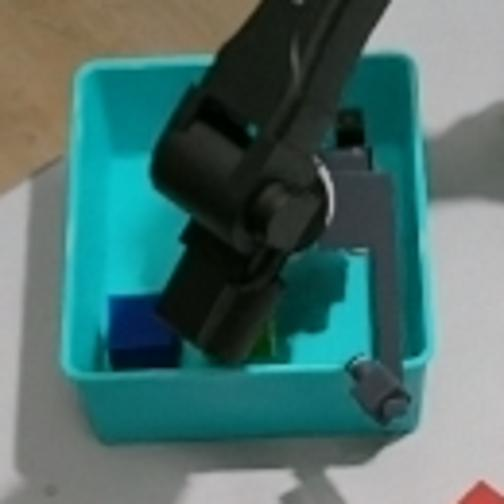

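>>> execute_actions:
  actions:
    - [[0,0,0,0,0,0,-0.754,0,-0.576,-0.696,-0.754,0,-0.576,-0.696,-0.754,0,-0.576,-0.696,-0.714,-0.678,-0.226,-0.168,0.4,-0.6,0,0.0141,0.0141,0,0,0,-0.775,0,0.33,0.435,-0.98,0,0.942,0.319,-0.98,0,0.942,0.319,0.571,-0.766,0.38,0.049,0.4,-0.85]]
    - [[0,0,0,0,0,0,-0.754,0,-0.576,-0.696,-0.754,0,-0.576,-0.696,-0.754,0,-0.576,-0.696,-0.714,-0.678,-0.226,-0.168,0.4,-0.6,0,0.0059,0.0059,0,0,0,-0.775,0,0.33,0.435,-0.98,0,0.942,0.319,-0.98,0,0.942,0.319,0.571,-0.766,0.38,0.049,0.4,-0.85]]
  cameras: []

Scene clock: 90.60 s.
left_arm: end_effector_position=(+0.4728, +0.2635, +0.3282) hand_goal=(-0.754, +0.000, -0.576, -0.696, -0.754, +0.000, -0.576, -0.696, -0.754, +0.000, -0.576, -0.696, -0.714, -0.678, -0.226, -0.168) hand_measured=(-0.760, +0.000, -0.576, -0.696, -0.760, +0.000, -0.576, -0.696, -0.760, +0.000, -0.576, -0.696, -0.720, -0.678, -0.224, -0.168) hand_current_ma=(-11, +0, -1, +0, -11, +0, -1, +0, -10, +0, -1, +0, -9, +1, +2, +0) hand_state=(goal, goal, goal, goal, goal, goal, goal, goal, goal, goal, goal, goal, goal, goal, goal, goal) hand_current_limit=0.40 hand_speed=-0.60 end_effector_quat_wxyz=(+0.443, +0.838, -0.040, +0.318) | right_arm: end_effector_position=(+0.3382, -0.3425, +0.0358) hand_goal=(-0.776, +0.000, +0.330, +0.434, -0.980, +0.000, +0.942, +0.318, -0.980, +0.000, +0.942, +0.318, +0.570, -0.766, +0.380, +0.048) hand_measured=(-0.818, +0.000, +0.292, +0.426, -0.976, +0.000, +0.936, +0.316, -0.976, +0.000, +0.938, +0.316, +0.576, -0.768, +0.176, +0.024) hand_current_ma=(-110, +0, -90, -10, +5, +0, -6, -2, +5, +0, -5, -3, +9, -2, -385, -68) hand_state=(blocked, goal, blocked, goal, goal, goal, goal, goal, goal, goal, goal, goal, goal, goal, blocked, blocked) hand_current_limit=0.40 hand_speed=-0.85 end_effector_quat_wxyz=(-0.116, +0.284, +0.881, -0.361)
Joint positions: left_arm=[0.171 1.247 0.904 -0.554 1.024 1.49] | right_arm=[0.176 1.557 0.91 -1.53 0.52 -0.62]
Joint torques (N m): left_arm=[-0.85 -8.12 13.96 0.98 0.93 0.13] | right_arm=[3.14 -7.77 4.86 0.03 0.37 0.11]
Heat: left arm: hottest elbow 42 °C; right arm: hottest elbow 36 °C.
Hand target: left_arm +0.4828, +0.2651, +0.3425; +0.440, +0.835, -0.050, +0.328 | right_arm +0.3378, -0.3386, +0.0302; -0.115, +0.281, +0.880, -0.365
Off the commanded pose: left_arm 0.018 m, 2 deg | right_arm 0.007 m, 1 deg.
No camera images: "cameras" was empty.

>>> execute_actions:
  actions:
    - [[0,0,0,0,0,0,-0.754,0,-0.576,-0.696,-0.754,0,-0.576,-0.696,-0.754,0,-0.576,-0.696,-0.714,-0.678,-0.226,-0.168,0.4,-0.6,0,0.0051,0.0051,0,0,0,-0.775,0,0.33,0.435,-0.98,0,0.942,0.319,-0.98,0,0.942,0.319,0.571,-0.766,0.38,0.049,0.4,-0.85]]
    - [[0,0,0,0,0,0,-0.754,0,-0.576,-0.696,-0.754,0,-0.576,-0.696,-0.754,0,-0.576,-0.696,-0.714,-0.678,-0.226,-0.168,0.4,-0.6,0,0,0,0,0,0,-0.80,0,0.31,0.435,-0.98,0,0.942,0.319,-0.98,0,0.942,0.319,0.571,-0.766,0.25,0.049,0.4,-0.85]]
    - [[0,0,0,0,0,0,-0.754,0,-0.576,-0.696,-0.754,0,-0.576,-0.696,-0.754,0,-0.576,-0.696,-0.714,-0.678,-0.226,-0.168,0.4,-0.6,0,0,0,0,0,0,-0.83,0,0.295,0.435,-0.98,0,0.942,0.319,-0.98,0,0.942,0.319,0.571,-0.766,0.15,0.049,0.4,-0.9]]
  cameras: []

Scene clock: 92.53 s.
left_arm: end_effector_position=(+0.4728, +0.2635, +0.3282) hand_goal=(-0.754, +0.000, -0.576, -0.696, -0.754, +0.000, -0.576, -0.696, -0.754, +0.000, -0.576, -0.696, -0.714, -0.678, -0.226, -0.168) hand_measured=(-0.760, +0.000, -0.576, -0.696, -0.760, +0.000, -0.576, -0.696, -0.760, +0.000, -0.576, -0.696, -0.720, -0.678, -0.224, -0.168) hand_current_ma=(-11, +0, -1, +0, -11, +0, -1, +0, -10, +0, -1, +0, -9, +1, +2, +0) hand_state=(goal, goal, goal, goal, goal, goal, goal, goal, goal, goal, goal, goal, goal, goal, goal, goal) hand_current_limit=0.40 hand_speed=-0.60 end_effector_quat_wxyz=(+0.443, +0.838, -0.040, +0.318) | right_arm: end_effector_position=(+0.3384, -0.3427, +0.0317) hand_goal=(-0.830, +0.000, +0.294, +0.434, -0.980, +0.000, +0.942, +0.318, -0.980, +0.000, +0.942, +0.318, +0.570, -0.766, +0.150, +0.048) hand_measured=(-0.830, +0.000, +0.284, +0.428, -0.976, +0.000, +0.936, +0.316, -0.976, +0.000, +0.938, +0.316, +0.574, -0.768, +0.154, +0.046) hand_current_ma=(+0, +0, -15, -8, +5, +0, -6, -2, +5, +0, -5, -3, +4, -2, +4, -4) hand_state=(goal, goal, goal, goal, goal, goal, goal, goal, goal, goal, goal, goal, goal, goal, goal, goal) hand_current_limit=0.40 hand_speed=-0.90 end_effector_quat_wxyz=(-0.115, +0.285, +0.881, -0.361)
Joint positions: left_arm=[0.171 1.247 0.904 -0.554 1.024 1.49] | right_arm=[0.176 1.564 0.905 -1.518 0.52 -0.618]
Joint torques (N m): left_arm=[-0.56 -8.35 13.98 0.96 0.92 0.15] | right_arm=[3.25 -7.3 5 -0.14 0.39 0.08]
Motor temperatures (°C): left_arm=[23 26 43 28 28 26] | right_arm=[25 29 36 28 26 27]
Heat: left arm: hottest elbow 43 °C; right arm: hottest elbow 36 °C.
Hand target: left_arm +0.4828, +0.2651, +0.3425; +0.440, +0.835, -0.050, +0.328 | right_arm +0.3378, -0.3386, +0.0259; -0.115, +0.281, +0.880, -0.365
Off the commanded pose: left_arm 0.018 m, 2 deg | right_arm 0.007 m, 1 deg.
No camera images: "cameras" was empty.

>>> execute_actions:
  actions:
    - [[0,0,0,0,0,0,-0.754,0,-0.576,-0.696,-0.754,0,-0.576,-0.696,-0.754,0,-0.576,-0.696,-0.714,-0.678,-0.226,-0.168,0.4,-0.6,0,0,0,0,0,0,-0.86,0,0.295,0.435,-0.98,0,0.942,0.319,-0.98,0,0.942,0.319,0.571,-0.766,0.1,0.049,0.4,-0.85]]
    - [[0,0,0,0,0,0,-0.754,0,-0.576,-0.696,-0.754,0,-0.576,-0.696,-0.754,0,-0.576,-0.696,-0.714,-0.678,-0.226,-0.168,0.4,-0.6,0,0,0,0,0,0,-0.96,0,0.295,0.435,-0.98,0,0.942,0.319,-0.98,0,0.942,0.319,0.571,-0.766,0.05,0.049,0.4,-0.8]]
    - [[0,0,0,0,0,0,-0.754,0,-0.576,-0.696,-0.754,0,-0.576,-0.696,-0.754,0,-0.576,-0.696,-0.714,-0.678,-0.226,-0.168,0.4,-0.6,-0.0081,-0.0195,-0.0277,0,0,0,-0.96,0,0.299,0.435,-0.98,0,0.942,0.319,-0.98,0,0.942,0.319,0.571,-0.766,0.03,0.049,0.4,-0.8]]
    - [[0,0,0,0,0,0,-0.754,0,-0.576,-0.696,-0.754,0,-0.576,-0.696,-0.754,0,-0.576,-0.696,-0.714,-0.678,-0.226,-0.168,0.4,-0.6,-0.0054,-0.0262,-0.0328,0,0,0,-0.96,0,0.299,0.435,-0.98,0,0.942,0.319,-0.98,0,0.942,0.319,0.571,-0.766,0.02,0.049,0.4,-0.8]]
    - [[0,0,0,0,0,0,-0.754,0,-0.576,-0.696,-0.754,0,-0.576,-0.696,-0.754,0,-0.576,-0.696,-0.714,-0.678,-0.226,-0.168,0.4,-0.6,0,-0.0354,-0.0354,0,0,0,-0.96,0,0.299,0.435,-0.98,0,0.942,0.319,-0.98,0,0.942,0.319,0.571,-0.766,0.01,0.049,0.4,-0.8]]
  cameras: ["cam_high","cam_right_wrist"]

>>> zoom_image:
  camera: "cam_high"
  region: [350, 80, 480, 210]

Scene clock: 95.63 s.
left_arm: end_effector_position=(+0.4728, +0.2635, +0.3282) hand_goal=(-0.754, +0.000, -0.576, -0.696, -0.754, +0.000, -0.576, -0.696, -0.754, +0.000, -0.576, -0.696, -0.714, -0.678, -0.226, -0.168) hand_measured=(-0.760, +0.000, -0.576, -0.696, -0.760, +0.000, -0.576, -0.696, -0.760, +0.000, -0.576, -0.696, -0.720, -0.678, -0.224, -0.168) hand_current_ma=(-11, +0, -1, +0, -11, +0, -1, +0, -10, +0, -1, +0, -9, +1, +2, +0) hand_state=(goal, goal, goal, goal, goal, goal, goal, goal, goal, goal, goal, goal, goal, goal, goal, goal) hand_current_limit=0.40 hand_speed=-0.60 end_effector_quat_wxyz=(+0.443, +0.838, -0.040, +0.318) | right_arm: end_effector_position=(+0.3352, -0.3431, +0.0867) hand_goal=(-0.960, +0.000, +0.298, +0.434, -0.980, +0.000, +0.942, +0.318, -0.980, +0.000, +0.942, +0.318, +0.570, -0.766, +0.010, +0.048) hand_measured=(-0.944, +0.000, +0.296, +0.430, -0.976, +0.000, +0.936, +0.316, -0.976, +0.000, +0.938, +0.316, +0.572, -0.768, +0.014, +0.046) hand_current_ma=(+32, +0, -3, -4, +5, +0, -6, -2, +5, +0, -5, -3, +3, -2, +7, -3) hand_state=(goal, goal, goal, goal, goal, goal, goal, goal, goal, goal, goal, goal, goal, goal, goal, goal) hand_current_limit=0.40 hand_speed=-0.80 end_effector_quat_wxyz=(-0.114, +0.281, +0.882, -0.360)
Joint positions: left_arm=[0.171 1.247 0.904 -0.554 1.024 1.49] | right_arm=[0.176 1.467 0.967 -1.672 0.523 -0.626]
Joint torques (N m): left_arm=[-0.32 -7.77 14 0.9 0.93 0.14] | right_arm=[2.49 -7.82 8.61 -0.85 0.4 -0.11]
Heat: left arm: hottest elbow 43 °C; right arm: hottest elbow 36 °C.
Hand target: left_arm +0.4828, +0.2651, +0.3425; +0.440, +0.835, -0.050, +0.328 | right_arm +0.3478, -0.3381, +0.1009; -0.115, +0.281, +0.880, -0.365
Off the commanded pose: left_arm 0.018 m, 2 deg | right_arm 0.020 m, 1 deg.
joint sent to its limit (right arm) — joint 4 (wrist pitch), lower limit. The joint targets still meet the commanded pose.
camera_calibration:
cam_right_wrist: T_world_to_cam=[[0.893798, -0.0492228, -0.44576, -0.247258], [0.437582, -0.121961, 0.890869, -0.313978], [-0.0982163, -0.991314, -0.0874693, -0.173254], [0, 0, 0, 1]] pos_world=[0.341374, -0.222213, 0.154341]
Images, in order (width x height): cam_high 896x504, cam_right_wrist 896x504.

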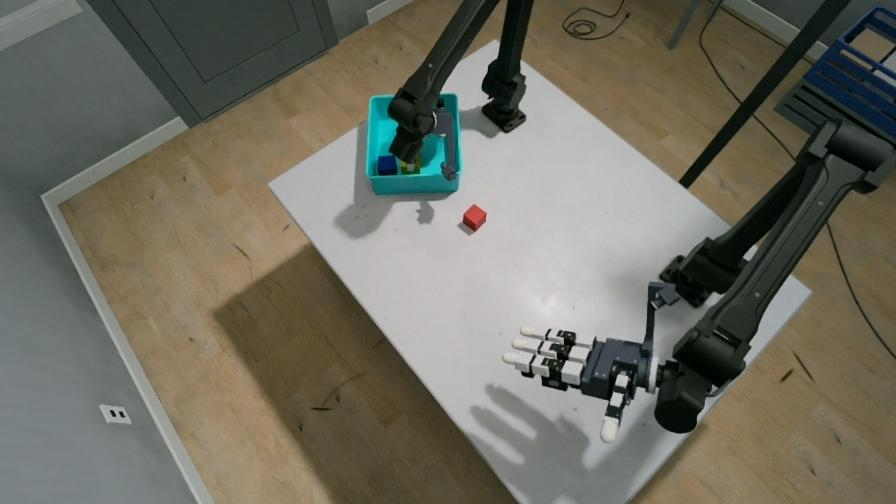

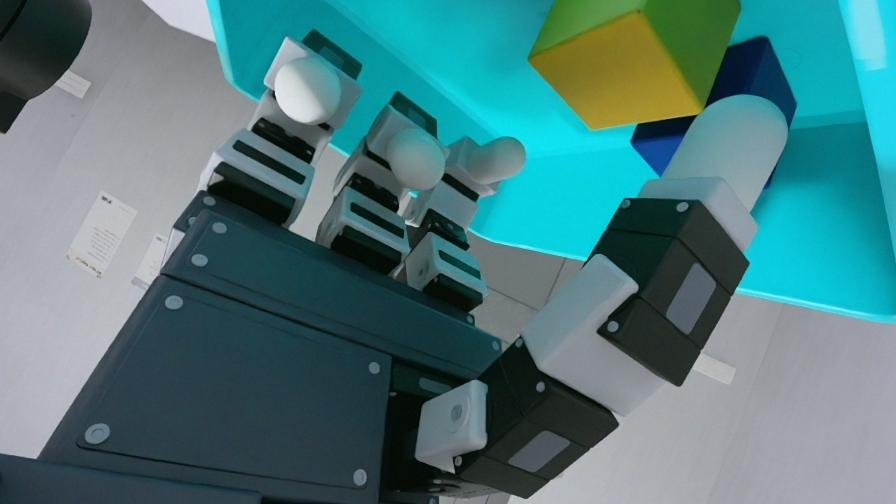

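Scaled by 3.877.

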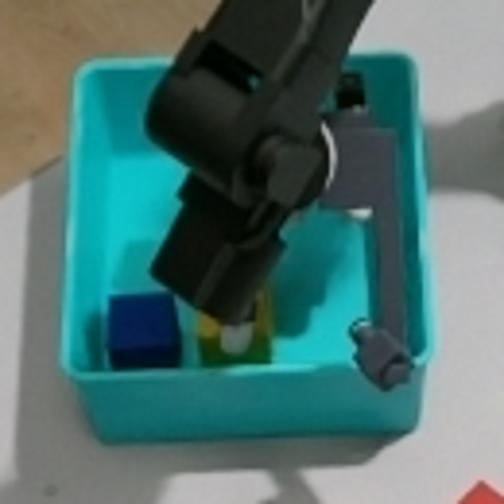

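>>> execute_actions:
  actions:
    - [[0,0,0,0,0,0,-0.754,0,-0.576,-0.696,-0.754,0,-0.576,-0.696,-0.754,0,-0.576,-0.696,-0.714,-0.678,-0.226,-0.168,0.4,-0.6,0,-0.0354,-0.0354,0,0,0,-0.96,0,0.299,0.435,-0.98,0,0.942,0.319,-0.98,0,0.942,0.319,0.571,-0.766,0,0.049,0.4,-0.8]]
    - [[0,0,0,0,0,0,-0.754,0,-0.576,-0.696,-0.754,0,-0.576,-0.696,-0.754,0,-0.576,-0.696,-0.714,-0.678,-0.226,-0.168,0.4,-0.6,0,-0.0354,-0.0354,0,0,0,-0.96,0,0.299,0.435,-0.98,0,0.942,0.319,-0.98,0,0.942,0.319,0.571,-0.766,0,0.049,0.4,-0.8]]
    - [[0,0,0,0,0,0,-0.754,0,-0.576,-0.696,-0.754,0,-0.576,-0.696,-0.754,0,-0.576,-0.696,-0.714,-0.678,-0.226,-0.168,0.4,-0.6,0.026,0.0544,-0.0544,0,0.0353,0.0354,-0.96,0,0.299,0.435,-0.98,0,0.942,0.319,-0.98,0,0.942,0.319,0.571,-0.766,0,0.049,0.4,-0.8]]
    - [[0,0,0,0,0,0,-0.754,0,-0.576,-0.696,-0.754,0,-0.576,-0.696,-0.754,0,-0.576,-0.696,-0.714,-0.678,-0.226,-0.168,0.4,-0.6,0.0512,0.0472,-0.0472,0,0.0353,0.0354,-0.96,0,0.299,0.435,-0.98,0,0.942,0.319,-0.98,0,0.942,0.319,0.571,-0.766,0,0.049,0.4,-0.8]]
    - [[0,0,0,0,0,0,-0.754,0,-0.576,-0.696,-0.754,0,-0.576,-0.696,-0.754,0,-0.576,-0.696,-0.714,-0.678,-0.226,-0.168,0.4,-0.6,0.0717,0.0353,-0.0353,0,0.0353,0.0354,-0.96,0,0.299,0.435,-0.98,0,0.942,0.319,-0.98,0,0.942,0.319,0.571,-0.766,0,0.049,0.4,-0.8]]
    - [[0,0,0,0,0,0,-0.754,0,-0.576,-0.696,-0.754,0,-0.576,-0.696,-0.754,0,-0.576,-0.696,-0.714,-0.678,-0.226,-0.168,0.4,-0.6,0.0868,0.0204,-0.0204,0,0.0353,0.0354,-0.96,0,0.299,0.435,-0.98,0,0.942,0.319,-0.98,0,0.942,0.319,0.571,-0.766,0,0.049,0.4,-0.8]]
    - [[0,0,0,0,0,0,-0.754,0,-0.576,-0.696,-0.754,0,-0.576,-0.696,-0.754,0,-0.576,-0.696,-0.714,-0.678,-0.226,-0.168,0.4,-0.6,0.0943,-0.0004,0.0004,0,0.0353,0.0354,-0.96,0,0.299,0.435,-0.98,0,0.942,0.319,-0.98,0,0.942,0.319,0.571,-0.766,0,0.049,0.4,-0.8]]
  cameras: ["cam_high","cam_right_wrist"]

>>> zoom_image:
  camera: "cam_high"
  region: [350, 80, 480, 210]

Scene clock: 103.53 s.
left_arm: end_effector_position=(+0.4728, +0.2635, +0.3282) hand_goal=(-0.754, +0.000, -0.576, -0.696, -0.754, +0.000, -0.576, -0.696, -0.754, +0.000, -0.576, -0.696, -0.714, -0.678, -0.226, -0.168) hand_measured=(-0.760, +0.000, -0.576, -0.696, -0.760, +0.000, -0.576, -0.696, -0.760, +0.000, -0.576, -0.696, -0.720, -0.678, -0.224, -0.168) hand_current_ma=(-11, +0, -1, +0, -11, +0, -1, +0, -10, +0, -1, +0, -9, +1, +2, +0) hand_state=(goal, goal, goal, goal, goal, goal, goal, goal, goal, goal, goal, goal, goal, goal, goal, goal) hand_current_limit=0.40 hand_speed=-0.60 end_effector_quat_wxyz=(+0.443, +0.838, -0.040, +0.318) | right_arm: end_effector_position=(+0.3251, -0.0897, +0.1502) hand_goal=(-0.960, +0.000, +0.298, +0.434, -0.980, +0.000, +0.942, +0.318, -0.980, +0.000, +0.942, +0.318, +0.570, -0.766, +0.000, +0.048) hand_measured=(-0.950, +0.000, +0.296, +0.430, -0.976, +0.000, +0.936, +0.316, -0.976, +0.000, +0.938, +0.316, +0.570, -0.768, +0.006, +0.046) hand_current_ma=(+15, +0, -3, -4, +5, +0, -6, -2, +5, +0, -5, -3, +0, -1, +9, -2) hand_state=(goal, goal, goal, goal, goal, goal, goal, goal, goal, goal, goal, goal, goal, goal, goal, goal) hand_current_limit=0.40 hand_speed=-0.80 end_effector_quat_wxyz=(-0.187, +0.639, +0.732, -0.148)
Joint positions: left_arm=[0.171 1.247 0.904 -0.554 1.024 1.49] | right_arm=[0.689 1.498 1.234 -1.68 -0.312 0.48]
Joint velocities: left_arm=[-0.015 -0.015 -0.007 -0.002 -0.168 0.022] | right_arm=[within noise]
Joint torques (N m): left_arm=[-0.67 -8 14.04 1.07 0.94 0.14] | right_arm=[1.26 -8.41 10.15 -0.2 -0.4 0.06]
Heat: left arm: hottest elbow 43 °C; right arm: hottest elbow 37 °C.
Hand target: left_arm +0.4828, +0.2651, +0.3425; +0.440, +0.835, -0.050, +0.328 | right_arm +0.3386, -0.0812, +0.1606; -0.245, +0.597, +0.706, -0.292
Off the commanded pose: left_arm 0.018 m, 2 deg | right_arm 0.019 m, 19 deg.
joint sent to its limit (right arm) — joint 4 (wrist pitch), lower limit. The joint targets are off in orientation, not in position.
camera_calibration:
cam_right_wrist: T_world_to_cam=[[0.667627, -0.65739, -0.349447, -0.19297], [-0.058218, -0.514035, 0.855792, -0.203982], [-0.742216, -0.551005, -0.381455, 0.375586], [0, 0, 0, 1]] pos_world=[0.395723, -0.0247606, 0.250403]
Images, in order (width x height): cam_high 896x504, cam_right_wrist 896x504.

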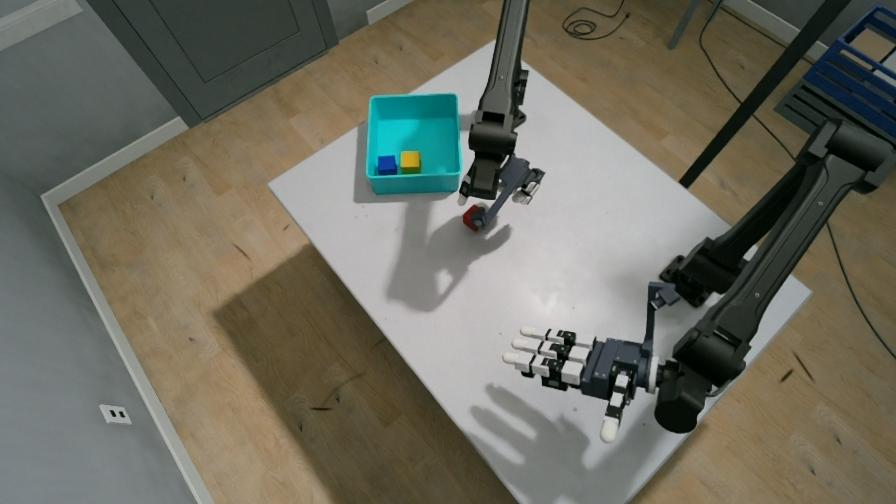

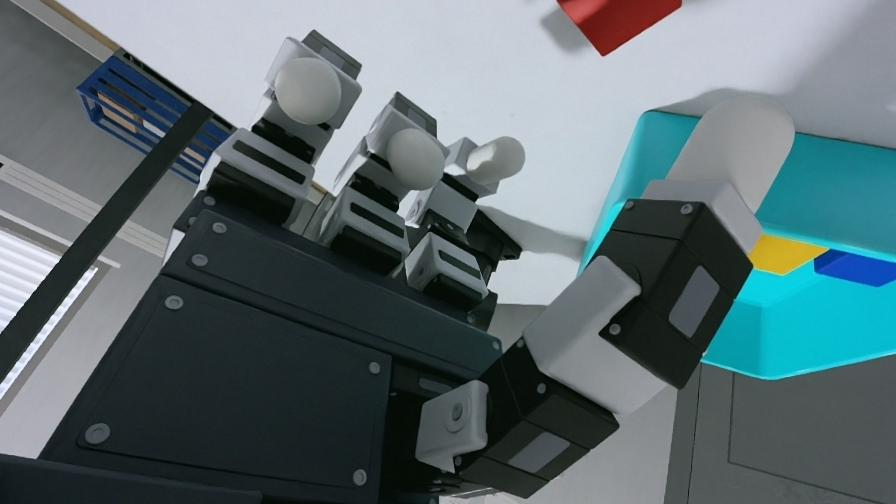

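Scaled by 3.877.

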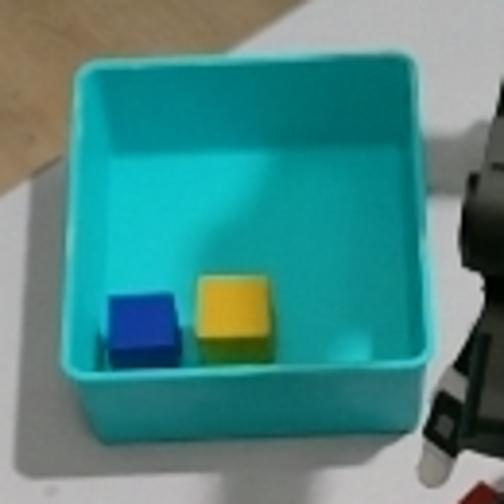

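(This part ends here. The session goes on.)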